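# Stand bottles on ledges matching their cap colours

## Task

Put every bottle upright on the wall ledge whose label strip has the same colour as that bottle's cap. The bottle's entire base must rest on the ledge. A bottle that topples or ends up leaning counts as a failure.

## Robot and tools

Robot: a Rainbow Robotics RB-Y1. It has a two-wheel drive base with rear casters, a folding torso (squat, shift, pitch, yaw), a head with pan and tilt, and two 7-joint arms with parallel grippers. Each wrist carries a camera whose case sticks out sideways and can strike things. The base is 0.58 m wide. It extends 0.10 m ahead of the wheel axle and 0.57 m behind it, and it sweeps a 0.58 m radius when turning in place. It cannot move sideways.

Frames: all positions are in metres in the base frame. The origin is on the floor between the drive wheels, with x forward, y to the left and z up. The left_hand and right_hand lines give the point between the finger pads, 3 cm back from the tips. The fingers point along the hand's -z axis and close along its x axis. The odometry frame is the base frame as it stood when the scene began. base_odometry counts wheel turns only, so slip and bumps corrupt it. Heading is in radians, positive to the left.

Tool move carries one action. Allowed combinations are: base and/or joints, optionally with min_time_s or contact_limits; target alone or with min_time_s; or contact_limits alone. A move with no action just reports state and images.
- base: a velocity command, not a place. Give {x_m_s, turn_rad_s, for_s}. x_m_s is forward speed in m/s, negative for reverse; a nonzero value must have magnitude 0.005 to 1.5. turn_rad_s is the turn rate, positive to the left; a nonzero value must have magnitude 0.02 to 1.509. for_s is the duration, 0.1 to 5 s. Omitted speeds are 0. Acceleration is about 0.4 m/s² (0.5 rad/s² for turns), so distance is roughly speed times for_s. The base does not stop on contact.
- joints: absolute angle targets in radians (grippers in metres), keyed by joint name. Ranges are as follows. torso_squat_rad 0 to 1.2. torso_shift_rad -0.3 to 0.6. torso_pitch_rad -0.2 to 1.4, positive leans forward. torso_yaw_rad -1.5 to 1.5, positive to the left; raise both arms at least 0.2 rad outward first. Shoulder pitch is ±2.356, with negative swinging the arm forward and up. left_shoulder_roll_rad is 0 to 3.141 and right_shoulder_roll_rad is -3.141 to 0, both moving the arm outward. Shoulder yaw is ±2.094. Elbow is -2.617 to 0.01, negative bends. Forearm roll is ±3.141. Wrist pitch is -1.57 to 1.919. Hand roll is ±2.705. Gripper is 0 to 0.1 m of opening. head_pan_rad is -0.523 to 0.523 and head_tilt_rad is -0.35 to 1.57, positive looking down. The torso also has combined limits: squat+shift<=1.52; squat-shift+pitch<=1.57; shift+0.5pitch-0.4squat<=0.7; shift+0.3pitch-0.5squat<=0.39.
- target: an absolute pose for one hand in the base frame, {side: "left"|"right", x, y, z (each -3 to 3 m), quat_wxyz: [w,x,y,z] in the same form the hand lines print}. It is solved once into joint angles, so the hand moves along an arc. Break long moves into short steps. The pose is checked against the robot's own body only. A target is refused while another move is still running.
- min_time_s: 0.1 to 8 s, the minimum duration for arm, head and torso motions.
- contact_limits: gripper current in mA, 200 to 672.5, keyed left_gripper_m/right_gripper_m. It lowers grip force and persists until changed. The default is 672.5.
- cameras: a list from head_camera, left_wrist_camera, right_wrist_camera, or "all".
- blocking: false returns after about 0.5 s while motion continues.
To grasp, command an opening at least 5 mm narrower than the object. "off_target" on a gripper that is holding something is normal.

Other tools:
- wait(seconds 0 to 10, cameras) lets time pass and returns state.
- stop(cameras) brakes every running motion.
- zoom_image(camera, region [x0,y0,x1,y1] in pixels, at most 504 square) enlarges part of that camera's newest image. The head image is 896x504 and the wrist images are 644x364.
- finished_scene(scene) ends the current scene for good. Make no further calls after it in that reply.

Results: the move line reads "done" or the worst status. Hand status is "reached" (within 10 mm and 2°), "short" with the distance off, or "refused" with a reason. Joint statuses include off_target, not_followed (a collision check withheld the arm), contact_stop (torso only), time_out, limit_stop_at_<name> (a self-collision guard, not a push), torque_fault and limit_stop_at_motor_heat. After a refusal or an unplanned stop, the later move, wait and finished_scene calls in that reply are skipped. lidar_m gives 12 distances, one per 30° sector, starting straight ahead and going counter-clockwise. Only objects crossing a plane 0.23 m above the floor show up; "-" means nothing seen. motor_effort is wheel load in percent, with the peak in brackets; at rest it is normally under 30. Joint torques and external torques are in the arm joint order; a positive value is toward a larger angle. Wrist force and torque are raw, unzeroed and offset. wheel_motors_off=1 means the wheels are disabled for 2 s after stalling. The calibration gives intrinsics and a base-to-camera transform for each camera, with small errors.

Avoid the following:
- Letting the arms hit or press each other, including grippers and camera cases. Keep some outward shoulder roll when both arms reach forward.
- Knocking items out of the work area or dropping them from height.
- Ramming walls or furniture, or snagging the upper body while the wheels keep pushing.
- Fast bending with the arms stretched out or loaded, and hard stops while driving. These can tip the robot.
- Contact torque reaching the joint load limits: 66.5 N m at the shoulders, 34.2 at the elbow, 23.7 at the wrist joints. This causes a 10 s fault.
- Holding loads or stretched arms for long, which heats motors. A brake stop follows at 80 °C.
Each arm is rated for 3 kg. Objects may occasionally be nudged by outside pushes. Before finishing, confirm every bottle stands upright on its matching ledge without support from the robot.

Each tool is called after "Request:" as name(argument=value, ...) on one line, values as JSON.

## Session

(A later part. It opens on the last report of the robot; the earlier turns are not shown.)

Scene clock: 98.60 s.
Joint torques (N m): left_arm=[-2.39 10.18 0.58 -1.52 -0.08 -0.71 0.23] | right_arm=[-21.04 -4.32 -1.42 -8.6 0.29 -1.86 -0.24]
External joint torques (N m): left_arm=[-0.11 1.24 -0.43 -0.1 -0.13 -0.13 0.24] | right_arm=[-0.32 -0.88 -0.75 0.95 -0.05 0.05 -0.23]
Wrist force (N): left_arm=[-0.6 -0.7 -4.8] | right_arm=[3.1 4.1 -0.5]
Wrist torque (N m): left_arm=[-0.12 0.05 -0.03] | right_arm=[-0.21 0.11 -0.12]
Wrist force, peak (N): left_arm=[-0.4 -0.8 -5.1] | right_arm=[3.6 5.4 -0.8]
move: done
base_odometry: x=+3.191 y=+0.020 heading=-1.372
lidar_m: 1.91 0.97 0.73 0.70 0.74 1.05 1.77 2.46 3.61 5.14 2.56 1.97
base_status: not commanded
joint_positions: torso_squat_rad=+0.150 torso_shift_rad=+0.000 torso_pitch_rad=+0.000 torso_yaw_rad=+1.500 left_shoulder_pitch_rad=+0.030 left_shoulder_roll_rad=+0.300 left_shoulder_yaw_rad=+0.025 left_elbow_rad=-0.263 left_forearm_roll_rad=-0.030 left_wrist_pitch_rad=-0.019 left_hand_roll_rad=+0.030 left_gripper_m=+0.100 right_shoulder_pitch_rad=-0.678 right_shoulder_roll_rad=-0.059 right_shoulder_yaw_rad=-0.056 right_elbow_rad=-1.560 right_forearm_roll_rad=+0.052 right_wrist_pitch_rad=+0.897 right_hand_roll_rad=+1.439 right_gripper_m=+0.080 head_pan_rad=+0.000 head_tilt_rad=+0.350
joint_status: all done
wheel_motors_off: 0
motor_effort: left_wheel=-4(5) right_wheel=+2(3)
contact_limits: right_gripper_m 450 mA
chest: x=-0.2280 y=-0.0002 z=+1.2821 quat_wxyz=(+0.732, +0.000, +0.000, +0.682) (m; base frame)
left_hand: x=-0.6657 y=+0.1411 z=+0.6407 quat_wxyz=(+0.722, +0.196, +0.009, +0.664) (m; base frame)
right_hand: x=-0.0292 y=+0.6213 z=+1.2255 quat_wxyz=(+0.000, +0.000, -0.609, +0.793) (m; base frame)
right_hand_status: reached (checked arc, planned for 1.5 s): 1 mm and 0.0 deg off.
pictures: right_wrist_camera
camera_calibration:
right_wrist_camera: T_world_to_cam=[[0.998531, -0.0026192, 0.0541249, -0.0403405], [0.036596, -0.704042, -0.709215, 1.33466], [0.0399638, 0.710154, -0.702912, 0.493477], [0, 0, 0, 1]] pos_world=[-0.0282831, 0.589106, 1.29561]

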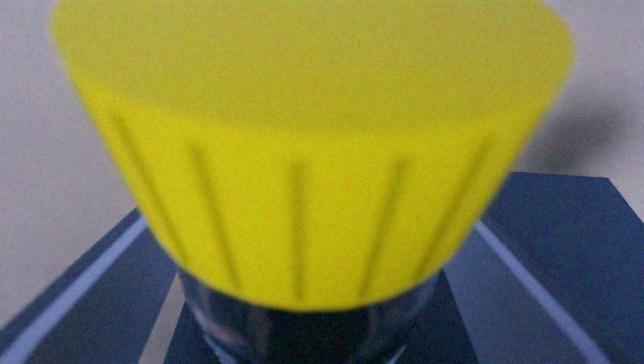

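Request:
move(target={"side": "right", "x": -0.029, "y": 0.628, "z": 1.2255, "quat_wxyz": [0, 0, -0.6088, 0.7934]}, min_time_s=0.5, cameras=[])

Request:
move(joints={"right_gripper_m": 0.045}, cameras=[])

Request:
move(target={"side": "right", "x": -0.029, "y": 0.626, "z": 1.2345, "quat_wxyz": [0, 0, -0.6088, 0.7934]}, min_time_s=0.6, cameras=["head_camera"])

Request:
zoom_image(camera="head_camera", region=[480, 200, 760, 480])

Scene clock: 99.97 s.
Joint torques (N m): left_arm=[-2.5 9.96 0.55 -1.5 -0.15 -0.6 0.26] | right_arm=[-21.44 -4.79 -1.08 -8.55 0.13 -1.98 -0.31]
External joint torques (N m): left_arm=[-0.22 1.01 -0.46 -0.07 -0.2 -0.01 0.28] | right_arm=[-0.4 -1.15 -0.38 1.06 -0.21 -0.06 -0.3]
Wrist force (N): left_arm=[-0.6 -0.6 -4.7] | right_arm=[2.7 4.3 -0.6]
Wrist torque (N m): left_arm=[-0.12 0.02 -0.05] | right_arm=[-0.23 0.08 -0.05]
Wrist force, peak (N): left_arm=[-0.5 -0.5 -5.0] | right_arm=[2.8 5.3 -1.6]
move: done
base_odometry: x=+3.191 y=+0.020 heading=-1.372
lidar_m: 1.91 0.98 0.72 0.70 0.75 1.05 1.77 2.46 3.62 5.14 2.55 1.97
base_status: not commanded
joint_positions: torso_squat_rad=+0.150 torso_shift_rad=+0.000 torso_pitch_rad=+0.000 torso_yaw_rad=+1.500 left_shoulder_pitch_rad=+0.030 left_shoulder_roll_rad=+0.300 left_shoulder_yaw_rad=+0.025 left_elbow_rad=-0.263 left_forearm_roll_rad=-0.030 left_wrist_pitch_rad=-0.019 left_hand_roll_rad=+0.030 left_gripper_m=+0.100 right_shoulder_pitch_rad=-0.698 right_shoulder_roll_rad=-0.062 right_shoulder_yaw_rad=-0.060 right_elbow_rad=-1.523 right_forearm_roll_rad=+0.051 right_wrist_pitch_rad=+0.880 right_hand_roll_rad=+1.436 right_gripper_m=+0.080 head_pan_rad=+0.000 head_tilt_rad=+0.350
joint_status: all done
wheel_motors_off: 0
motor_effort: left_wheel=-5(5) right_wheel=+1(2)
contact_limits: right_gripper_m 450 mA
chest: x=-0.2280 y=-0.0002 z=+1.2821 quat_wxyz=(+0.732, +0.000, +0.000, +0.682) (m; base frame)
left_hand: x=-0.6657 y=+0.1411 z=+0.6407 quat_wxyz=(+0.722, +0.196, +0.009, +0.664) (m; base frame)
right_hand: x=-0.0292 y=+0.6274 z=+1.2254 quat_wxyz=(+0.000, +0.000, -0.609, +0.793) (m; base frame)
right_hand_status: reached (checked arc, planned for 0.5 s): 1 mm and 0.0 deg off.
pictures: none
No camera images: "cameras" was empty.

Scene clock: 100.83 s.
Joint torques (N m): left_arm=[-2.38 9.97 0.66 -1.51 -0.12 -0.6 0.33] | right_arm=[-22.22 -4.71 -1.66 -8.44 0.2 -2.13 -0.24]
External joint torques (N m): left_arm=[-0.1 1.02 -0.35 -0.09 -0.17 -0.01 0.34] | right_arm=[-1.19 -1.07 -0.97 1.17 -0.14 -0.21 -0.23]
Wrist force (N): left_arm=[-0.7 -0.6 -4.8] | right_arm=[3.3 5.2 -0.1]
Wrist torque (N m): left_arm=[-0.12 0.04 -0.04] | right_arm=[-0.33 0.12 -0.12]
Wrist force, peak (N): left_arm=[-0.7 -0.7 -4.9] | right_arm=[4.8 4.8 -1.0]
move: off_target
base_odometry: x=+3.191 y=+0.020 heading=-1.372
lidar_m: 1.92 0.96 0.73 0.70 0.73 1.05 1.77 2.46 3.61 5.14 2.55 1.96
base_status: not commanded
joint_positions: torso_squat_rad=+0.150 torso_shift_rad=+0.000 torso_pitch_rad=+0.000 torso_yaw_rad=+1.500 left_shoulder_pitch_rad=+0.030 left_shoulder_roll_rad=+0.300 left_shoulder_yaw_rad=+0.025 left_elbow_rad=-0.263 left_forearm_roll_rad=-0.030 left_wrist_pitch_rad=-0.019 left_hand_roll_rad=+0.030 left_gripper_m=+0.100 right_shoulder_pitch_rad=-0.698 right_shoulder_roll_rad=-0.062 right_shoulder_yaw_rad=-0.060 right_elbow_rad=-1.523 right_forearm_roll_rad=+0.051 right_wrist_pitch_rad=+0.880 right_hand_roll_rad=+1.436 right_gripper_m=+0.055 head_pan_rad=+0.000 head_tilt_rad=+0.350
joint_status: right_gripper_m off_target (ended at +0.055, target +0.045)
wheel_motors_off: 0
motor_effort: left_wheel=-5(5) right_wheel=+1(2)
contact_limits: right_gripper_m 450 mA
chest: x=-0.2280 y=-0.0002 z=+1.2821 quat_wxyz=(+0.732, +0.000, +0.000, +0.682) (m; base frame)
left_hand: x=-0.6657 y=+0.1411 z=+0.6407 quat_wxyz=(+0.722, +0.196, +0.009, +0.664) (m; base frame)
right_hand: x=-0.0292 y=+0.6274 z=+1.2254 quat_wxyz=(+0.000, +0.000, -0.609, +0.793) (m; base frame)
pictures: none
No camera images: "cameras" was empty.

Scene clock: 101.77 s.
Joint torques (N m): left_arm=[-2.29 10.29 0.17 -1.56 -0.19 -0.72 0.25] | right_arm=[-22.22 -5.15 -1.4 -9.68 0.09 -1.84 0.16]
External joint torques (N m): left_arm=[-0.01 1.34 -0.84 -0.13 -0.24 -0.13 0.26] | right_arm=[-1.14 -1.42 -0.68 -0.18 -0.26 0.08 0.17]
Wrist force (N): left_arm=[-0.8 -0.8 -4.7] | right_arm=[2.8 6.0 -1.7]
Wrist torque (N m): left_arm=[-0.12 0.01 -0.04] | right_arm=[-0.17 0.09 -0.28]
Wrist force, peak (N): left_arm=[-0.7 -0.8 -4.9] | right_arm=[3.5 6.5 -1.2]
move: done
base_odometry: x=+3.191 y=+0.020 heading=-1.372
lidar_m: 1.92 0.97 0.73 0.70 0.74 1.04 1.78 2.46 3.62 5.14 2.56 1.97
base_status: not commanded
joint_positions: torso_squat_rad=+0.150 torso_shift_rad=+0.000 torso_pitch_rad=+0.000 torso_yaw_rad=+1.500 left_shoulder_pitch_rad=+0.030 left_shoulder_roll_rad=+0.300 left_shoulder_yaw_rad=+0.025 left_elbow_rad=-0.263 left_forearm_roll_rad=-0.030 left_wrist_pitch_rad=-0.019 left_hand_roll_rad=+0.030 left_gripper_m=+0.100 right_shoulder_pitch_rad=-0.709 right_shoulder_roll_rad=-0.066 right_shoulder_yaw_rad=-0.063 right_elbow_rad=-1.540 right_forearm_roll_rad=+0.048 right_wrist_pitch_rad=+0.908 right_hand_roll_rad=+1.437 right_gripper_m=+0.055 head_pan_rad=+0.000 head_tilt_rad=+0.350
joint_status: all done
wheel_motors_off: 0
motor_effort: left_wheel=-5(5) right_wheel=+0(2)
contact_limits: right_gripper_m 450 mA
chest: x=-0.2280 y=-0.0002 z=+1.2821 quat_wxyz=(+0.732, +0.000, +0.000, +0.682) (m; base frame)
left_hand: x=-0.6657 y=+0.1411 z=+0.6407 quat_wxyz=(+0.722, +0.196, +0.009, +0.664) (m; base frame)
right_hand: x=-0.0292 y=+0.6261 z=+1.2340 quat_wxyz=(+0.000, +0.000, -0.609, +0.793) (m; base frame)
right_hand_status: reached (checked arc, planned for 0.6 s): 1 mm and 0.0 deg off.
pictures: head_camera
camera_calibration:
head_camera: T_world_to_cam=[[0.994788, -0.0989983, 0.0244201, 0.195967], [-0.00728421, -0.307879, -0.951398, 1.4736], [0.101705, 0.946261, -0.306995, 0.400648], [0, 0, 0, 1]] pos_world=[-0.224959, 0.0939727, 1.52019]

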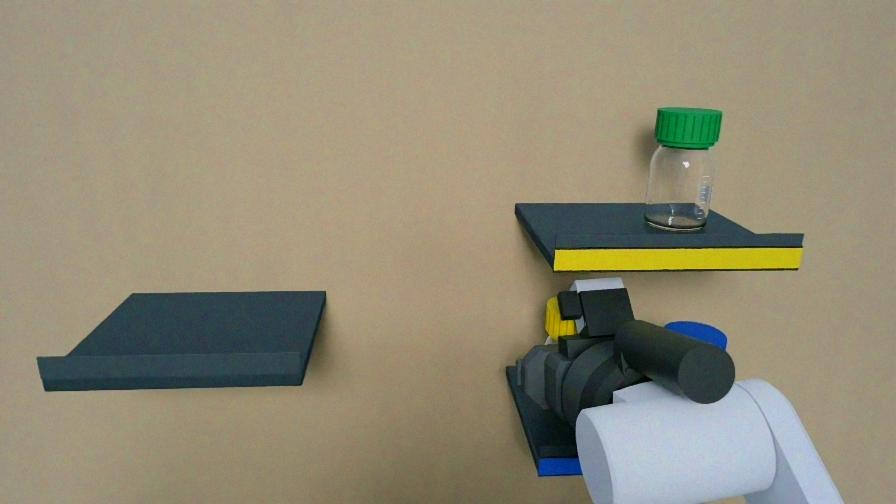

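Scaled by 1.800 from the camera's 896x504 image, which has a finer 1280x720 frame.

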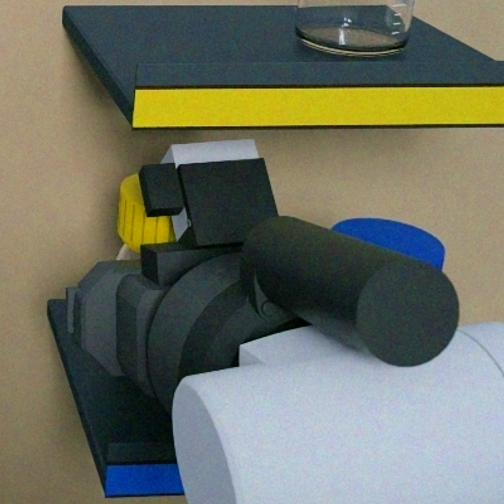

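Request:
move(target={"side": "right", "x": -0.029, "y": 0.623, "z": 1.2385, "quat_wxyz": [0, 0, -0.6088, 0.7934]}, min_time_s=0.6, cameras=[])

Request:
move(target={"side": "right", "x": -0.03, "y": 0.566, "z": 1.25, "quat_wxyz": [0, 0, -0.6088, 0.7934]}, min_time_s=2.2, cameras=[])

Request:
move(target={"side": "right", "x": -0.031, "y": 0.554, "z": 1.261, "quat_wxyz": [0, 0, -0.6088, 0.7934]}, min_time_s=0.8, cameras=["head_camera"])

Scene clock: 103.57 s.
Joint torques (N m): left_arm=[-2.58 10.25 0.41 -1.35 -0.15 -0.57 0.28] | right_arm=[-19.52 -4.98 -0.3 -9.57 0.3 -1.95 0.26]
External joint torques (N m): left_arm=[-0.3 1.3 -0.59 0.07 -0.2 0.01 0.29] | right_arm=[1.46 -1.27 0.43 -0.16 -0.04 -0.03 0.26]
Wrist force (N): left_arm=[-0.6 -1.0 -4.5] | right_arm=[3.0 5.7 -0.9]
Wrist torque (N m): left_arm=[-0.09 0.05 -0.05] | right_arm=[-0.19 0.04 -0.25]
Wrist force, peak (N): left_arm=[-0.4 -0.3 -5.0] | right_arm=[2.7 6.7 -1.0]
move: done
base_odometry: x=+3.191 y=+0.020 heading=-1.372
lidar_m: 1.92 0.97 0.73 0.70 0.74 1.06 1.78 2.45 3.62 5.14 2.55 1.97
base_status: not commanded
joint_positions: torso_squat_rad=+0.150 torso_shift_rad=+0.000 torso_pitch_rad=+0.000 torso_yaw_rad=+1.500 left_shoulder_pitch_rad=+0.030 left_shoulder_roll_rad=+0.300 left_shoulder_yaw_rad=+0.025 left_elbow_rad=-0.263 left_forearm_roll_rad=-0.030 left_wrist_pitch_rad=-0.019 left_hand_roll_rad=+0.030 left_gripper_m=+0.100 right_shoulder_pitch_rad=-0.708 right_shoulder_roll_rad=-0.066 right_shoulder_yaw_rad=-0.063 right_elbow_rad=-1.562 right_forearm_roll_rad=+0.047 right_wrist_pitch_rad=+0.928 right_hand_roll_rad=+1.439 right_gripper_m=+0.055 head_pan_rad=+0.000 head_tilt_rad=+0.350
joint_status: all done
wheel_motors_off: 0
motor_effort: left_wheel=-4(5) right_wheel=+1(2)
contact_limits: right_gripper_m 450 mA
chest: x=-0.2280 y=-0.0002 z=+1.2821 quat_wxyz=(+0.732, +0.000, +0.000, +0.682) (m; base frame)
left_hand: x=-0.6657 y=+0.1411 z=+0.6407 quat_wxyz=(+0.722, +0.196, +0.009, +0.664) (m; base frame)
right_hand: x=-0.0293 y=+0.6232 z=+1.2384 quat_wxyz=(+0.000, +0.000, -0.609, +0.793) (m; base frame)
right_hand_status: reached (checked arc, planned for 0.6 s): 0 mm and 0.0 deg off.
pictures: none
No camera images: "cameras" was empty.

Scene clock: 106.10 s.
Joint torques (N m): left_arm=[-2.45 10.22 0.14 -1.45 -0.12 -0.62 0.37] | right_arm=[-17.44 -1.68 1.87 -8.92 0.4 -2.01 0.18]
External joint torques (N m): left_arm=[-0.17 1.28 -0.87 -0.03 -0.17 -0.04 0.39] | right_arm=[0.77 0.52 2.32 -0.36 0.11 -0.09 0.19]
Wrist force (N): left_arm=[-0.6 -0.8 -4.3] | right_arm=[3.1 5.7 -0.7]
Wrist torque (N m): left_arm=[-0.11 0.05 -0.04] | right_arm=[-0.14 0.12 -0.23]
Wrist force, peak (N): left_arm=[-0.5 -0.9 -5.0] | right_arm=[3.1 13.7 -4.4]
move: done
base_odometry: x=+3.191 y=+0.020 heading=-1.372
lidar_m: 1.92 0.98 0.72 0.70 0.74 1.05 1.77 2.45 3.61 5.14 2.55 1.97
base_status: not commanded
joint_positions: torso_squat_rad=+0.150 torso_shift_rad=+0.000 torso_pitch_rad=+0.000 torso_yaw_rad=+1.500 left_shoulder_pitch_rad=+0.030 left_shoulder_roll_rad=+0.300 left_shoulder_yaw_rad=+0.025 left_elbow_rad=-0.263 left_forearm_roll_rad=-0.030 left_wrist_pitch_rad=-0.019 left_hand_roll_rad=+0.030 left_gripper_m=+0.100 right_shoulder_pitch_rad=-0.562 right_shoulder_roll_rad=-0.033 right_shoulder_yaw_rad=-0.032 right_elbow_rad=-1.882 right_forearm_roll_rad=+0.056 right_wrist_pitch_rad=+1.107 right_hand_roll_rad=+1.468 right_gripper_m=+0.055 head_pan_rad=+0.000 head_tilt_rad=+0.350
joint_status: all done
wheel_motors_off: 0
motor_effort: left_wheel=-5(5) right_wheel=+1(3)
contact_limits: right_gripper_m 450 mA
chest: x=-0.2280 y=-0.0001 z=+1.2821 quat_wxyz=(+0.732, +0.000, +0.000, +0.682) (m; base frame)
left_hand: x=-0.6657 y=+0.1411 z=+0.6407 quat_wxyz=(+0.722, +0.196, +0.009, +0.664) (m; base frame)
right_hand: x=-0.0298 y=+0.5662 z=+1.2499 quat_wxyz=(+0.000, +0.000, -0.609, +0.793) (m; base frame)
right_hand_status: reached (checked arc, planned for 2.2 s): 0 mm and 0.0 deg off.
pictures: none
No camera images: "cameras" was empty.

Scene clock: 107.23 s.
Joint torques (N m): left_arm=[-2.31 10.26 0.33 -1.54 -0.14 -0.62 0.28] | right_arm=[-16.7 -1.05 1.25 -8.37 0.35 -2.17 0.19]
External joint torques (N m): left_arm=[-0.04 1.31 -0.68 -0.12 -0.19 -0.03 0.29] | right_arm=[1.1 1.02 1.68 -0.17 0.06 -0.24 0.19]
Wrist force (N): left_arm=[-0.6 -0.7 -4.4] | right_arm=[3.0 6.1 -1.4]
Wrist torque (N m): left_arm=[-0.10 0.04 -0.03] | right_arm=[-0.26 0.12 -0.28]
Wrist force, peak (N): left_arm=[-0.4 -0.8 -5.0] | right_arm=[4.2 6.1 -1.0]
move: done
base_odometry: x=+3.191 y=+0.020 heading=-1.372
lidar_m: 1.92 0.98 0.72 0.70 0.74 1.05 1.77 2.45 3.61 5.14 2.54 1.97
base_status: not commanded
joint_positions: torso_squat_rad=+0.150 torso_shift_rad=+0.000 torso_pitch_rad=+0.000 torso_yaw_rad=+1.500 left_shoulder_pitch_rad=+0.030 left_shoulder_roll_rad=+0.300 left_shoulder_yaw_rad=+0.025 left_elbow_rad=-0.263 left_forearm_roll_rad=-0.030 left_wrist_pitch_rad=-0.019 left_hand_roll_rad=+0.030 left_gripper_m=+0.100 right_shoulder_pitch_rad=-0.558 right_shoulder_roll_rad=-0.030 right_shoulder_yaw_rad=-0.028 right_elbow_rad=-1.950 right_forearm_roll_rad=+0.058 right_wrist_pitch_rad=+1.170 right_hand_roll_rad=+1.471 right_gripper_m=+0.055 head_pan_rad=+0.000 head_tilt_rad=+0.350
joint_status: all done
wheel_motors_off: 0
motor_effort: left_wheel=-4(5) right_wheel=+2(3)
contact_limits: right_gripper_m 450 mA
chest: x=-0.2280 y=-0.0001 z=+1.2821 quat_wxyz=(+0.732, +0.000, +0.000, +0.682) (m; base frame)
left_hand: x=-0.6657 y=+0.1411 z=+0.6407 quat_wxyz=(+0.722, +0.196, +0.009, +0.664) (m; base frame)
right_hand: x=-0.0308 y=+0.5541 z=+1.2610 quat_wxyz=(+0.000, +0.000, -0.609, +0.793) (m; base frame)
right_hand_status: reached (checked arc, planned for 0.8 s): 0 mm and 0.0 deg off.
pictures: head_camera
camera_calibration:
head_camera: T_world_to_cam=[[0.994788, -0.0989968, 0.0244409, 0.195945], [-0.0072866, -0.30809, -0.951329, 1.47355], [0.101709, 0.946192, -0.307206, 0.40088], [0, 0, 0, 1]] pos_world=[-0.224959, 0.0940734, 1.52019]

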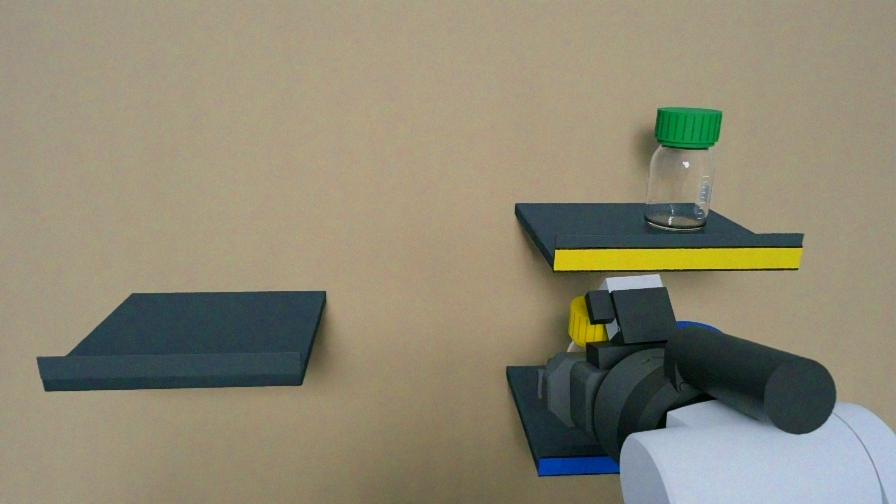

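Request:
move(target={"side": "right", "x": -0.042, "y": 0.468, "z": 1.29, "quat_wxyz": [0, 0, -0.6088, 0.7934]}, min_time_s=1.3, cameras=[])

Request:
move(target={"side": "right", "x": -0.052, "y": 0.472, "z": 1.45, "quat_wxyz": [0, 0, -0.6088, 0.7934]}, min_time_s=1.3, cameras=["right_wrist_camera", "head_camera"])

Scene clock: 109.40 s.
Joint torques (N m): left_arm=[-2.61 10.17 0.14 -1.52 -0.03 -0.62 0.32] | right_arm=[-13.11 -0.18 1.38 -6.49 0.3 -2.2 0.04]
External joint torques (N m): left_arm=[-0.33 1.22 -0.87 -0.1 -0.08 -0.04 0.33] | right_arm=[1.2 0.34 1.68 -0.27 0.05 -0.27 0.05]
Wrist force (N): left_arm=[-0.6 -0.7 -5.1] | right_arm=[2.3 5.2 -0.9]
Wrist torque (N m): left_arm=[-0.12 0.03 -0.02] | right_arm=[-0.12 -0.02 -0.28]
Wrist force, peak (N): left_arm=[-0.6 -0.7 -5.1] | right_arm=[3.8 7.0 -0.2]
move: done
base_odometry: x=+3.191 y=+0.020 heading=-1.372
lidar_m: 1.91 0.97 0.73 0.70 0.74 1.05 1.78 2.46 3.62 5.14 2.55 1.97
base_status: not commanded
joint_positions: torso_squat_rad=+0.150 torso_shift_rad=+0.000 torso_pitch_rad=+0.000 torso_yaw_rad=+1.500 left_shoulder_pitch_rad=+0.030 left_shoulder_roll_rad=+0.300 left_shoulder_yaw_rad=+0.025 left_elbow_rad=-0.263 left_forearm_roll_rad=-0.030 left_wrist_pitch_rad=-0.019 left_hand_roll_rad=+0.030 left_gripper_m=+0.100 right_shoulder_pitch_rad=-0.450 right_shoulder_roll_rad=+0.000 right_shoulder_yaw_rad=+0.056 right_elbow_rad=-2.346 right_forearm_roll_rad=+0.111 right_wrist_pitch_rad=+1.466 right_hand_roll_rad=+1.472 right_gripper_m=+0.055 head_pan_rad=+0.000 head_tilt_rad=+0.350
joint_status: all done
wheel_motors_off: 0
motor_effort: left_wheel=-5(5) right_wheel=+2(2)
contact_limits: right_gripper_m 450 mA
chest: x=-0.2280 y=-0.0001 z=+1.2821 quat_wxyz=(+0.732, +0.000, +0.000, +0.682) (m; base frame)
left_hand: x=-0.6657 y=+0.1411 z=+0.6407 quat_wxyz=(+0.722, +0.196, +0.009, +0.664) (m; base frame)
right_hand: x=-0.0418 y=+0.4683 z=+1.2899 quat_wxyz=(+0.000, +0.000, -0.609, +0.793) (m; base frame)
right_hand_status: reached (checked arc, planned for 1.3 s): 0 mm and 0.0 deg off.
pictures: none
No camera images: "cameras" was empty.

Scene clock: 111.03 s.
Joint torques (N m): left_arm=[-2.51 10.22 0.58 -1.61 -0.12 -0.71 0.32] | right_arm=[-19.05 -5.76 -0.45 -2.71 0.33 -2.19 0.21]
External joint torques (N m): left_arm=[-0.24 1.27 -0.42 -0.18 -0.17 -0.12 0.33] | right_arm=[-0.76 -1.16 -0.09 -0.12 0.19 -0.26 0.22]
Wrist force (N): left_arm=[-0.5 -0.7 -4.6] | right_arm=[3.3 6.2 -1.8]
Wrist torque (N m): left_arm=[-0.11 0.04 -0.03] | right_arm=[-0.19 0.11 -0.28]
Wrist force, peak (N): left_arm=[-0.7 -0.6 -5.0] | right_arm=[4.0 6.5 -1.2]
move: done
base_odometry: x=+3.191 y=+0.020 heading=-1.372
lidar_m: 1.91 0.97 0.73 0.70 0.74 1.06 1.77 2.46 3.62 5.14 2.55 1.96
base_status: not commanded
joint_positions: torso_squat_rad=+0.150 torso_shift_rad=+0.000 torso_pitch_rad=+0.000 torso_yaw_rad=+1.500 left_shoulder_pitch_rad=+0.030 left_shoulder_roll_rad=+0.300 left_shoulder_yaw_rad=+0.025 left_elbow_rad=-0.263 left_forearm_roll_rad=-0.030 left_wrist_pitch_rad=-0.019 left_hand_roll_rad=+0.030 left_gripper_m=+0.100 right_shoulder_pitch_rad=-1.114 right_shoulder_roll_rad=-0.065 right_shoulder_yaw_rad=-0.147 right_elbow_rad=-2.159 right_forearm_roll_rad=+0.093 right_wrist_pitch_rad=+1.912 right_hand_roll_rad=+1.488 right_gripper_m=+0.055 head_pan_rad=+0.000 head_tilt_rad=+0.350
joint_status: all done
wheel_motors_off: 0
motor_effort: left_wheel=-4(5) right_wheel=+2(3)
contact_limits: right_gripper_m 450 mA
chest: x=-0.2280 y=-0.0001 z=+1.2821 quat_wxyz=(+0.732, +0.000, +0.000, +0.681) (m; base frame)
left_hand: x=-0.6657 y=+0.1411 z=+0.6407 quat_wxyz=(+0.722, +0.196, +0.009, +0.664) (m; base frame)
right_hand: x=-0.0520 y=+0.4717 z=+1.4498 quat_wxyz=(+0.000, +0.000, -0.609, +0.793) (m; base frame)
right_hand_status: reached (checked arc, planned for 1.3 s): 0 mm and 0.0 deg off.
pictures: head_camera, right_wrist_camera
camera_calibration:
head_camera: T_world_to_cam=[[0.994788, -0.0989968, 0.0244409, 0.195945], [-0.0072866, -0.30809, -0.951329, 1.47355], [0.101709, 0.946192, -0.307206, 0.40088], [0, 0, 0, 1]] pos_world=[-0.224959, 0.0940734, 1.52019]
right_wrist_camera: T_world_to_cam=[[0.998545, -0.00292189, 0.0538387, -0.029537], [0.0361967, -0.703742, -0.709533, 1.38958], [0.0399617, 0.710449, -0.702613, 0.757706], [0, 0, 0, 1]] pos_world=[-0.0510832, 0.439506, 1.51991]

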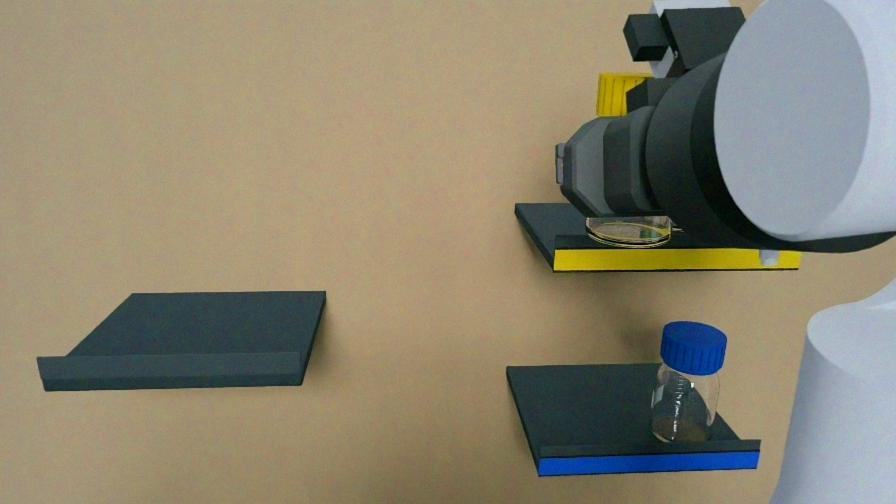

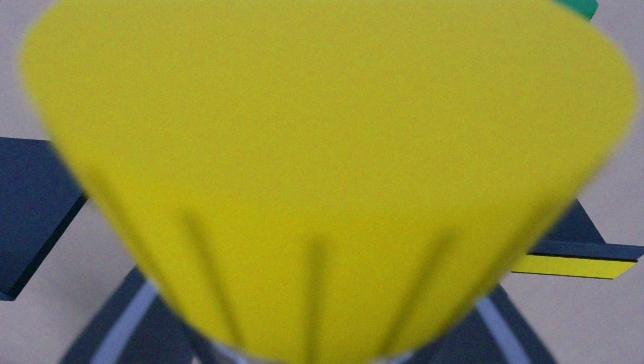

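Request:
move(target={"side": "right", "x": -0.048, "y": 0.588, "z": 1.462, "quat_wxyz": [0, 0, -0.6088, 0.7934]}, min_time_s=1.6, cameras=[])

Request:
move(target={"side": "right", "x": -0.048, "y": 0.588, "z": 1.422, "quat_wxyz": [0, 0, -0.6088, 0.7934]}, min_time_s=1.1, cameras=["head_camera"])

Request:
zoom_image(camera="head_camera", region=[480, 40, 800, 320])

Scene clock: 113.97 s.
Joint torques (N m): left_arm=[-2.18 10.23 0.03 -1.49 -0.16 -0.69 0.23] | right_arm=[-23.45 -8.59 -1.01 -5.52 0 -2.11 -0.27]
External joint torques (N m): left_arm=[0.09 1.28 -0.97 -0.07 -0.21 -0.11 0.24] | right_arm=[-1.02 -1.81 -0.63 0.44 -0.25 -0.19 -0.27]
Wrist force (N): left_arm=[-0.4 -0.4 -4.7] | right_arm=[2.8 5.9 -1.8]
Wrist torque (N m): left_arm=[-0.16 0.06 -0.03] | right_arm=[-0.16 0.04 -0.11]
Wrist force, peak (N): left_arm=[-0.6 -0.8 -5.0] | right_arm=[2.5 7.0 -1.2]
move: done
base_odometry: x=+3.191 y=+0.020 heading=-1.372
lidar_m: 1.92 0.98 0.72 0.70 0.75 1.04 1.77 2.45 3.62 5.14 2.55 1.97
base_status: not commanded
joint_positions: torso_squat_rad=+0.150 torso_shift_rad=+0.000 torso_pitch_rad=+0.000 torso_yaw_rad=+1.500 left_shoulder_pitch_rad=+0.030 left_shoulder_roll_rad=+0.300 left_shoulder_yaw_rad=+0.025 left_elbow_rad=-0.263 left_forearm_roll_rad=-0.030 left_wrist_pitch_rad=-0.019 left_hand_roll_rad=+0.030 left_gripper_m=+0.100 right_shoulder_pitch_rad=-1.252 right_shoulder_roll_rad=-0.128 right_shoulder_yaw_rad=-0.206 right_elbow_rad=-1.603 right_forearm_roll_rad=+0.046 right_wrist_pitch_rad=+1.499 right_hand_roll_rad=+1.471 right_gripper_m=+0.055 head_pan_rad=+0.000 head_tilt_rad=+0.350
joint_status: all done
wheel_motors_off: 0
motor_effort: left_wheel=-5(5) right_wheel=+1(3)
contact_limits: right_gripper_m 450 mA
chest: x=-0.2280 y=-0.0001 z=+1.2821 quat_wxyz=(+0.732, +0.000, +0.000, +0.681) (m; base frame)
left_hand: x=-0.6657 y=+0.1411 z=+0.6407 quat_wxyz=(+0.722, +0.196, +0.009, +0.664) (m; base frame)
right_hand: x=-0.0481 y=+0.5878 z=+1.4616 quat_wxyz=(+0.000, +0.000, -0.609, +0.793) (m; base frame)
right_hand_status: reached (checked arc, planned for 1.6 s): 0 mm and 0.0 deg off.
pictures: none
No camera images: "cameras" was empty.

Scene clock: 115.40 s.
Joint torques (N m): left_arm=[-2.39 10.5 0.83 -1.41 -0.06 -0.6 0.25] | right_arm=[-21.2 -5.73 1.73 -6.95 0.32 -2.35 0.27]
External joint torques (N m): left_arm=[-0.11 1.55 -0.18 0.01 -0.11 -0.02 0.26] | right_arm=[0.81 0.19 2.03 -0.61 0.07 -0.43 0.28]
Wrist force (N): left_arm=[-0.5 -0.6 -4.6] | right_arm=[3.3 5.9 -1.7]
Wrist torque (N m): left_arm=[-0.14 0.05 -0.02] | right_arm=[-0.20 0.10 -0.28]
Wrist force, peak (N): left_arm=[-0.5 -0.8 -5.1] | right_arm=[3.6 6.5 -1.6]
move: done
base_odometry: x=+3.191 y=+0.020 heading=-1.372
lidar_m: 1.92 0.98 0.72 0.70 0.74 1.05 1.77 2.45 3.61 5.14 2.55 1.97
base_status: not commanded
joint_positions: torso_squat_rad=+0.150 torso_shift_rad=+0.000 torso_pitch_rad=+0.000 torso_yaw_rad=+1.500 left_shoulder_pitch_rad=+0.030 left_shoulder_roll_rad=+0.300 left_shoulder_yaw_rad=+0.025 left_elbow_rad=-0.263 left_forearm_roll_rad=-0.030 left_wrist_pitch_rad=-0.019 left_hand_roll_rad=+0.030 left_gripper_m=+0.100 right_shoulder_pitch_rad=-1.126 right_shoulder_roll_rad=-0.089 right_shoulder_yaw_rad=-0.180 right_elbow_rad=-1.681 right_forearm_roll_rad=+0.060 right_wrist_pitch_rad=+1.449 right_hand_roll_rad=+1.474 right_gripper_m=+0.055 head_pan_rad=+0.000 head_tilt_rad=+0.350
joint_status: all done
wheel_motors_off: 0
motor_effort: left_wheel=-4(5) right_wheel=+1(2)
contact_limits: right_gripper_m 450 mA
chest: x=-0.2280 y=-0.0001 z=+1.2821 quat_wxyz=(+0.732, +0.000, +0.000, +0.681) (m; base frame)
left_hand: x=-0.6657 y=+0.1411 z=+0.6407 quat_wxyz=(+0.722, +0.196, +0.009, +0.664) (m; base frame)
right_hand: x=-0.0478 y=+0.5880 z=+1.4220 quat_wxyz=(+0.000, +0.000, -0.609, +0.793) (m; base frame)
right_hand_status: reached (checked arc, planned for 1.1 s): 0 mm and 0.0 deg off.
pictures: head_camera
camera_calibration:
head_camera: T_world_to_cam=[[0.994788, -0.0989968, 0.0244409, 0.195945], [-0.0072866, -0.30809, -0.951329, 1.47355], [0.101709, 0.946192, -0.307206, 0.40088], [0, 0, 0, 1]] pos_world=[-0.224959, 0.0940734, 1.52019]

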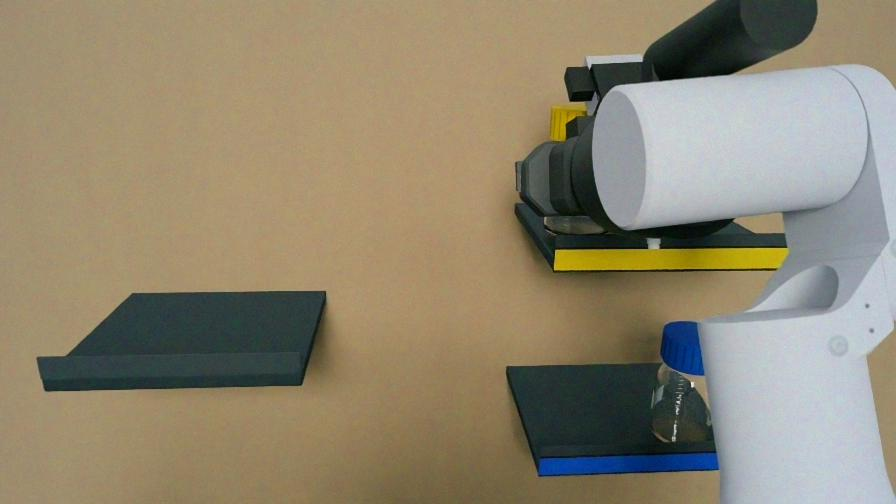

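Scaled by 1.575 from the camera's 896x504 image, which has a finer 1280x720 frame.

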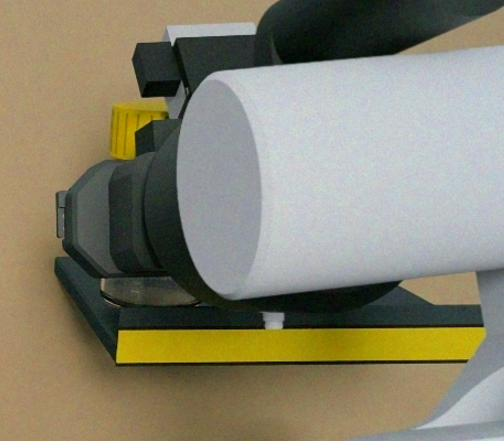

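Request:
move(target={"side": "right", "x": -0.048, "y": 0.588, "z": 1.416, "quat_wxyz": [0, 0, -0.6088, 0.7934]}, min_time_s=0.6, cameras=[])

Scene clock: 116.83 s.
Joint torques (N m): left_arm=[-2.48 10.15 0.74 -1.41 -0.08 -0.69 0.34] | right_arm=[-19.39 -4.55 2.42 -5.77 0.18 -1.5 0.2]
External joint torques (N m): left_arm=[-0.2 1.21 -0.26 0.02 -0.13 -0.11 0.35] | right_arm=[2.54 1.24 2.71 0.64 -0.07 0.42 0.21]
Wrist force (N): left_arm=[-0.5 -0.5 -4.8] | right_arm=[2.1 1.7 0.3]
Wrist torque (N m): left_arm=[-0.14 0.03 -0.04] | right_arm=[-0.07 0.10 -0.30]
Wrist force, peak (N): left_arm=[-0.8 -0.7 -4.8] | right_arm=[3.4 6.6 -1.8]
move: done
base_odometry: x=+3.191 y=+0.020 heading=-1.372
lidar_m: 1.92 0.97 0.73 0.70 0.74 1.05 1.77 2.46 3.62 5.14 2.55 1.97
base_status: not commanded
joint_positions: torso_squat_rad=+0.150 torso_shift_rad=+0.000 torso_pitch_rad=+0.000 torso_yaw_rad=+1.500 left_shoulder_pitch_rad=+0.030 left_shoulder_roll_rad=+0.300 left_shoulder_yaw_rad=+0.025 left_elbow_rad=-0.263 left_forearm_roll_rad=-0.030 left_wrist_pitch_rad=-0.019 left_hand_roll_rad=+0.030 left_gripper_m=+0.100 right_shoulder_pitch_rad=-1.108 right_shoulder_roll_rad=-0.084 right_shoulder_yaw_rad=-0.176 right_elbow_rad=-1.691 right_forearm_roll_rad=+0.062 right_wrist_pitch_rad=+1.440 right_hand_roll_rad=+1.474 right_gripper_m=+0.055 head_pan_rad=+0.000 head_tilt_rad=+0.350
joint_status: all done
wheel_motors_off: 0
motor_effort: left_wheel=-4(5) right_wheel=+2(2)
contact_limits: right_gripper_m 450 mA
chest: x=-0.2280 y=-0.0002 z=+1.2821 quat_wxyz=(+0.732, +0.000, +0.000, +0.681) (m; base frame)
left_hand: x=-0.6657 y=+0.1411 z=+0.6407 quat_wxyz=(+0.722, +0.196, +0.009, +0.664) (m; base frame)
right_hand: x=-0.0477 y=+0.5880 z=+1.4165 quat_wxyz=(+0.000, +0.000, -0.609, +0.793) (m; base frame)
right_hand_status: reached (checked arc, planned for 0.6 s): 1 mm and 0.0 deg off.
pictures: none
No camera images: "cameras" was empty.

Request:
move(joints={"right_gripper_m": 0.084}, cameras=[])

Request:
move(target={"side": "right", "x": -0.048, "y": 0.578, "z": 1.434, "quat_wxyz": [0, 0, -0.6088, 0.7934]}, min_time_s=0.8, cameras=["right_wrist_camera"])

Request:
move(target={"side": "right", "x": -0.045, "y": 0.475, "z": 1.446, "quat_wxyz": [0, 0, -0.6088, 0.7934]}, min_time_s=1.3, cameras=["right_wrist_camera"])

Request:
move(target={"side": "right", "x": 0.056, "y": 0.48, "z": 1.445, "quat_wxyz": [0, 0, -0.6088, 0.7934]}, min_time_s=1.0, cameras=["head_camera", "right_wrist_camera"])

Scene clock: 118.67 s.
Joint torques (N m): left_arm=[-2.04 10.71 0.48 -1.32 -0.1 -0.72 0.26] | right_arm=[-20.03 -5.2 1.67 -5.71 0.01 -1.56 0.2]
External joint torques (N m): left_arm=[0.23 1.76 -0.52 0.11 -0.15 -0.13 0.27] | right_arm=[1.9 0.59 1.96 0.69 -0.25 0.37 0.21]
Wrist force (N): left_arm=[-0.5 -0.7 -4.7] | right_arm=[2.9 5.0 -1.1]
Wrist torque (N m): left_arm=[-0.12 0.06 -0.03] | right_arm=[-0.22 0.08 -0.31]
Wrist force, peak (N): left_arm=[-0.4 -0.4 -4.9] | right_arm=[3.5 5.1 -0.9]
move: done
base_odometry: x=+3.191 y=+0.020 heading=-1.372
lidar_m: 1.92 0.97 0.72 0.70 0.74 1.06 1.78 2.46 3.62 5.14 2.55 1.97
base_status: not commanded
joint_positions: torso_squat_rad=+0.150 torso_shift_rad=+0.000 torso_pitch_rad=+0.000 torso_yaw_rad=+1.500 left_shoulder_pitch_rad=+0.030 left_shoulder_roll_rad=+0.300 left_shoulder_yaw_rad=+0.025 left_elbow_rad=-0.263 left_forearm_roll_rad=-0.030 left_wrist_pitch_rad=-0.019 left_hand_roll_rad=+0.030 left_gripper_m=+0.100 right_shoulder_pitch_rad=-1.108 right_shoulder_roll_rad=-0.084 right_shoulder_yaw_rad=-0.176 right_elbow_rad=-1.691 right_forearm_roll_rad=+0.062 right_wrist_pitch_rad=+1.440 right_hand_roll_rad=+1.474 right_gripper_m=+0.084 head_pan_rad=+0.000 head_tilt_rad=+0.350
joint_status: all done
wheel_motors_off: 0
motor_effort: left_wheel=-5(5) right_wheel=+2(2)
contact_limits: right_gripper_m 450 mA
chest: x=-0.2280 y=-0.0002 z=+1.2821 quat_wxyz=(+0.732, +0.000, +0.000, +0.681) (m; base frame)
left_hand: x=-0.6657 y=+0.1411 z=+0.6407 quat_wxyz=(+0.722, +0.196, +0.009, +0.664) (m; base frame)
right_hand: x=-0.0478 y=+0.5880 z=+1.4164 quat_wxyz=(+0.000, +0.000, -0.609, +0.793) (m; base frame)
pictures: none
No camera images: "cameras" was empty.

Scene clock: 119.80 s.
Joint torques (N m): left_arm=[-2.36 10.39 0.44 -1.23 -0.11 -0.65 0.22] | right_arm=[-22.52 -7.55 -0.99 -6.04 0.15 -1.44 0.15]
External joint torques (N m): left_arm=[-0.08 1.45 -0.56 0.19 -0.16 -0.07 0.23] | right_arm=[-0.73 -1.59 -0.67 -0.08 -0.1 0.48 0.16]
Wrist force (N): left_arm=[-0.6 -0.9 -4.6] | right_arm=[3.6 4.6 -0.6]
Wrist torque (N m): left_arm=[-0.10 0.03 -0.02] | right_arm=[-0.20 0.15 -0.30]
Wrist force, peak (N): left_arm=[-0.4 -0.5 -5.0] | right_arm=[3.0 5.1 -1.5]
move: done
base_odometry: x=+3.191 y=+0.020 heading=-1.372
lidar_m: 1.91 0.98 0.73 0.70 0.73 1.04 1.78 2.45 3.62 5.13 2.54 1.97
base_status: not commanded
joint_positions: torso_squat_rad=+0.150 torso_shift_rad=+0.000 torso_pitch_rad=+0.000 torso_yaw_rad=+1.500 left_shoulder_pitch_rad=+0.030 left_shoulder_roll_rad=+0.300 left_shoulder_yaw_rad=+0.025 left_elbow_rad=-0.263 left_forearm_roll_rad=-0.030 left_wrist_pitch_rad=-0.019 left_hand_roll_rad=+0.030 left_gripper_m=+0.100 right_shoulder_pitch_rad=-1.146 right_shoulder_roll_rad=-0.094 right_shoulder_yaw_rad=-0.184 right_elbow_rad=-1.711 right_forearm_roll_rad=+0.059 right_wrist_pitch_rad=+1.497 right_hand_roll_rad=+1.475 right_gripper_m=+0.084 head_pan_rad=+0.000 head_tilt_rad=+0.350
joint_status: all done
wheel_motors_off: 0
motor_effort: left_wheel=-5(5) right_wheel=+2(3)
contact_limits: right_gripper_m 450 mA
chest: x=-0.2280 y=-0.0002 z=+1.2821 quat_wxyz=(+0.732, +0.000, +0.000, +0.681) (m; base frame)
left_hand: x=-0.6657 y=+0.1411 z=+0.6407 quat_wxyz=(+0.722, +0.196, +0.009, +0.664) (m; base frame)
right_hand: x=-0.0483 y=+0.5787 z=+1.4335 quat_wxyz=(+0.000, +0.000, -0.609, +0.793) (m; base frame)
right_hand_status: reached (checked arc, planned for 0.8 s): 1 mm and 0.1 deg off.
pictures: right_wrist_camera
camera_calibration:
right_wrist_camera: T_world_to_cam=[[0.998531, -0.00271033, 0.0541198, -0.032581], [0.0365933, -0.702887, -0.71036, 1.45391], [0.0399654, 0.711297, -0.701755, 0.668404], [0, 0, 0, 1]] pos_world=[-0.0473831, 0.546409, 1.50362]

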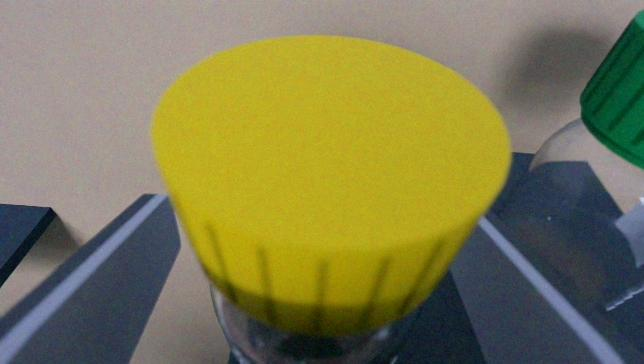

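Scene clock: 121.43 s.
Joint torques (N m): left_arm=[-2.44 10.56 0.35 -1.3 -0.25 -0.59 0.27] | right_arm=[-17.38 -4.56 1.45 -2.72 0.18 -1.86 0.15]
External joint torques (N m): left_arm=[-0.16 1.62 -0.65 0.12 -0.3 -0.01 0.28] | right_arm=[0.98 0.12 1.67 0 0.07 0.07 0.16]
Wrist force (N): left_arm=[-0.4 -0.6 -4.8] | right_arm=[3.4 5.0 -1.7]
Wrist torque (N m): left_arm=[-0.13 0.06 -0.03] | right_arm=[-0.25 0.08 -0.32]
Wrist force, peak (N): left_arm=[-0.6 -1.1 -4.9] | right_arm=[3.4 5.0 -1.7]
move: done
base_odometry: x=+3.191 y=+0.020 heading=-1.372
lidar_m: 1.92 0.98 0.73 0.70 0.74 1.05 1.77 2.45 3.62 5.14 2.55 1.97
base_status: not commanded
joint_positions: torso_squat_rad=+0.150 torso_shift_rad=+0.000 torso_pitch_rad=+0.000 torso_yaw_rad=+1.500 left_shoulder_pitch_rad=+0.030 left_shoulder_roll_rad=+0.300 left_shoulder_yaw_rad=+0.025 left_elbow_rad=-0.263 left_forearm_roll_rad=-0.030 left_wrist_pitch_rad=-0.019 left_hand_roll_rad=+0.030 left_gripper_m=+0.100 right_shoulder_pitch_rad=-1.097 right_shoulder_roll_rad=-0.069 right_shoulder_yaw_rad=-0.165 right_elbow_rad=-2.158 right_forearm_roll_rad=+0.080 right_wrist_pitch_rad=+1.894 right_hand_roll_rad=+1.502 right_gripper_m=+0.084 head_pan_rad=+0.000 head_tilt_rad=+0.350
joint_status: all done
wheel_motors_off: 0
motor_effort: left_wheel=-4(5) right_wheel=+2(3)
contact_limits: right_gripper_m 450 mA
chest: x=-0.2280 y=-0.0002 z=+1.2821 quat_wxyz=(+0.732, +0.000, +0.000, +0.681) (m; base frame)
left_hand: x=-0.6657 y=+0.1411 z=+0.6407 quat_wxyz=(+0.722, +0.196, +0.009, +0.664) (m; base frame)
right_hand: x=-0.0449 y=+0.4750 z=+1.4462 quat_wxyz=(+0.000, +0.000, -0.609, +0.793) (m; base frame)
right_hand_status: reached (checked arc, planned for 1.3 s): 0 mm and 0.0 deg off.
pictures: right_wrist_camera
camera_calibration:
right_wrist_camera: T_world_to_cam=[[0.998541, -0.00314133, 0.0539068, -0.0364305], [0.0360935, -0.703697, -0.709583, 1.38907], [0.0401631, 0.710493, -0.702557, 0.752524], [0, 0, 0, 1]] pos_world=[-0.0439827, 0.442705, 1.51631]

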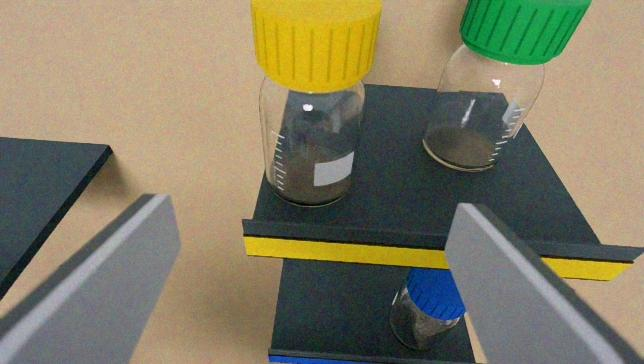

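Scene clock: 122.77 s.
Joint torques (N m): left_arm=[-2.34 10.47 0.39 -1.56 -0.11 -0.67 0.21] | right_arm=[-17.27 -7.64 0.8 -2.58 -0.07 -1.92 -0.17]
External joint torques (N m): left_arm=[-0.07 1.52 -0.61 -0.13 -0.16 -0.08 0.22] | right_arm=[1.46 -0.58 -0.3 0.48 0.12 0 -0.17]
Wrist force (N): left_arm=[-0.6 -0.6 -4.5] | right_arm=[3.0 4.5 -0.6]
Wrist torque (N m): left_arm=[-0.13 0.05 -0.03] | right_arm=[-0.24 0.06 -0.27]
Wrist force, peak (N): left_arm=[-0.5 -0.8 -4.9] | right_arm=[3.4 5.2 -1.2]
move: done
base_odometry: x=+3.191 y=+0.020 heading=-1.372
lidar_m: 1.92 0.97 0.73 0.70 0.74 1.04 1.77 2.45 3.61 5.14 2.55 1.97
base_status: not commanded
joint_positions: torso_squat_rad=+0.150 torso_shift_rad=+0.000 torso_pitch_rad=+0.000 torso_yaw_rad=+1.500 left_shoulder_pitch_rad=+0.030 left_shoulder_roll_rad=+0.300 left_shoulder_yaw_rad=+0.025 left_elbow_rad=-0.263 left_forearm_roll_rad=-0.030 left_wrist_pitch_rad=-0.019 left_hand_roll_rad=+0.030 left_gripper_m=+0.100 right_shoulder_pitch_rad=-1.054 right_shoulder_roll_rad=-0.219 right_shoulder_yaw_rad=-0.443 right_elbow_rad=-2.120 right_forearm_roll_rad=-0.156 right_wrist_pitch_rad=+1.866 right_hand_roll_rad=+1.669 right_gripper_m=+0.084 head_pan_rad=+0.000 head_tilt_rad=+0.350
joint_status: all done
wheel_motors_off: 0
motor_effort: left_wheel=-5(5) right_wheel=+2(3)
contact_limits: right_gripper_m 450 mA
chest: x=-0.2280 y=-0.0002 z=+1.2821 quat_wxyz=(+0.732, +0.000, +0.000, +0.681) (m; base frame)
left_hand: x=-0.6657 y=+0.1411 z=+0.6407 quat_wxyz=(+0.722, +0.196, +0.009, +0.664) (m; base frame)
right_hand: x=+0.0558 y=+0.4799 z=+1.4451 quat_wxyz=(+0.000, +0.000, -0.609, +0.793) (m; base frame)
right_hand_status: reached (checked arc, planned for 1.0 s): 0 mm and 0.0 deg off.
pictures: head_camera, right_wrist_camera
camera_calibration:
head_camera: T_world_to_cam=[[0.994787, -0.0990003, 0.0244306, 0.195961], [-0.00729737, -0.308089, -0.95133, 1.47354], [0.101709, 0.946192, -0.307206, 0.40088], [0, 0, 0, 1]] pos_world=[-0.224959, 0.0940734, 1.52019]
right_wrist_camera: T_world_to_cam=[[0.998534, -0.00286789, 0.0540503, -0.137348], [0.0363934, -0.703593, -0.709671, 1.38817], [0.0400647, 0.710597, -0.702457, 0.744029], [0, 0, 0, 1]] pos_world=[0.0568171, 0.447606, 1.51521]

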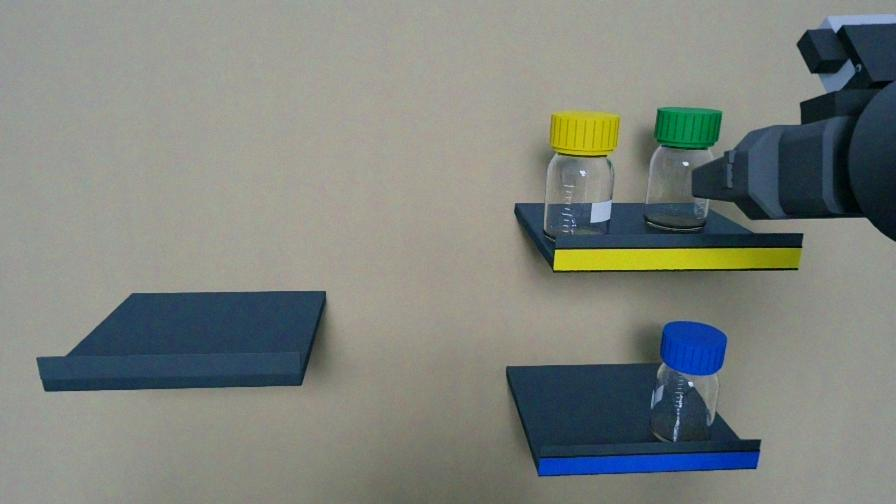

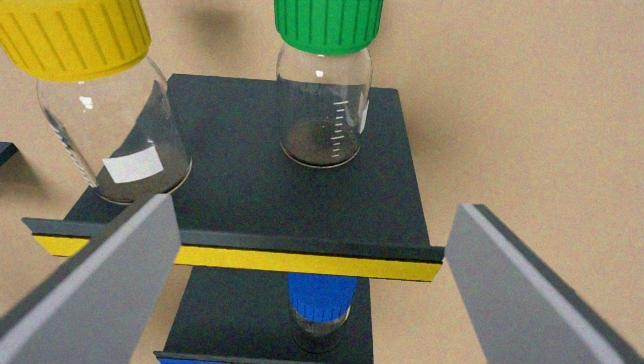

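Request:
move(target={"side": "right", "x": 0.062, "y": 0.56, "z": 1.438, "quat_wxyz": [0, 0, -0.6088, 0.7934]}, min_time_s=1.2, cameras=["right_wrist_camera"])

Scene clock: 124.90 s.
Joint torques (N m): left_arm=[-2.21 10.25 0.5 -1.45 -0.1 -0.68 0.37] | right_arm=[-21.91 -9.74 2.85 -4.99 0.04 -1.63 0.18]
External joint torques (N m): left_arm=[0.06 1.3 -0.5 -0.02 -0.14 -0.1 0.39] | right_arm=[-0.49 -1.79 1.72 0.53 0.25 0.29 0.19]
Wrist force (N): left_arm=[-0.3 -0.7 -4.8] | right_arm=[3.1 4.2 -1.4]
Wrist torque (N m): left_arm=[-0.12 0.07 -0.03] | right_arm=[-0.16 0.07 -0.24]
Wrist force, peak (N): left_arm=[-0.5 -0.9 -5.0] | right_arm=[4.0 4.6 -1.5]
move: done
base_odometry: x=+3.191 y=+0.020 heading=-1.372
lidar_m: 1.92 0.97 0.73 0.70 0.74 1.05 1.77 2.46 3.62 5.14 2.56 1.97
base_status: not commanded
joint_positions: torso_squat_rad=+0.150 torso_shift_rad=+0.000 torso_pitch_rad=+0.000 torso_yaw_rad=+1.500 left_shoulder_pitch_rad=+0.030 left_shoulder_roll_rad=+0.300 left_shoulder_yaw_rad=+0.025 left_elbow_rad=-0.263 left_forearm_roll_rad=-0.030 left_wrist_pitch_rad=-0.019 left_hand_roll_rad=+0.030 left_gripper_m=+0.100 right_shoulder_pitch_rad=-1.100 right_shoulder_roll_rad=-0.224 right_shoulder_yaw_rad=-0.435 right_elbow_rad=-1.775 right_forearm_roll_rad=-0.131 right_wrist_pitch_rad=+1.567 right_hand_roll_rad=+1.704 right_gripper_m=+0.084 head_pan_rad=+0.000 head_tilt_rad=+0.350
joint_status: all done
wheel_motors_off: 0
motor_effort: left_wheel=-5(5) right_wheel=+2(3)
contact_limits: right_gripper_m 450 mA
chest: x=-0.2280 y=-0.0002 z=+1.2821 quat_wxyz=(+0.732, +0.000, +0.000, +0.681) (m; base frame)
left_hand: x=-0.6657 y=+0.1411 z=+0.6407 quat_wxyz=(+0.722, +0.196, +0.009, +0.664) (m; base frame)
right_hand: x=+0.0620 y=+0.5596 z=+1.4378 quat_wxyz=(+0.000, +0.000, -0.609, +0.793) (m; base frame)
right_hand_status: reached (checked arc, planned for 1.2 s): 0 mm and 0.0 deg off.
pictures: right_wrist_camera
camera_calibration:
right_wrist_camera: T_world_to_cam=[[0.998556, -0.00311197, 0.0536234, -0.142144], [0.0358931, -0.704045, -0.709248, 1.43854], [0.0399604, 0.710149, -0.702916, 0.682882], [0, 0, 0, 1]] pos_world=[0.0630167, 0.527404, 1.50791]

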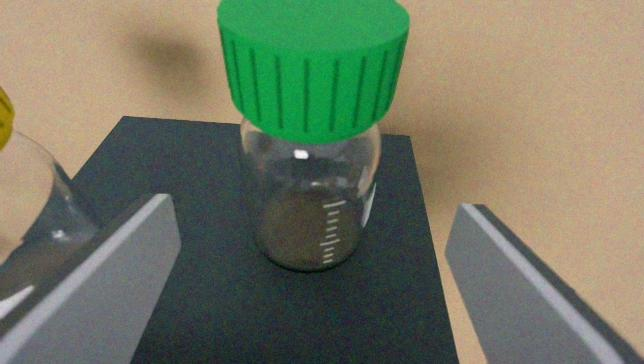

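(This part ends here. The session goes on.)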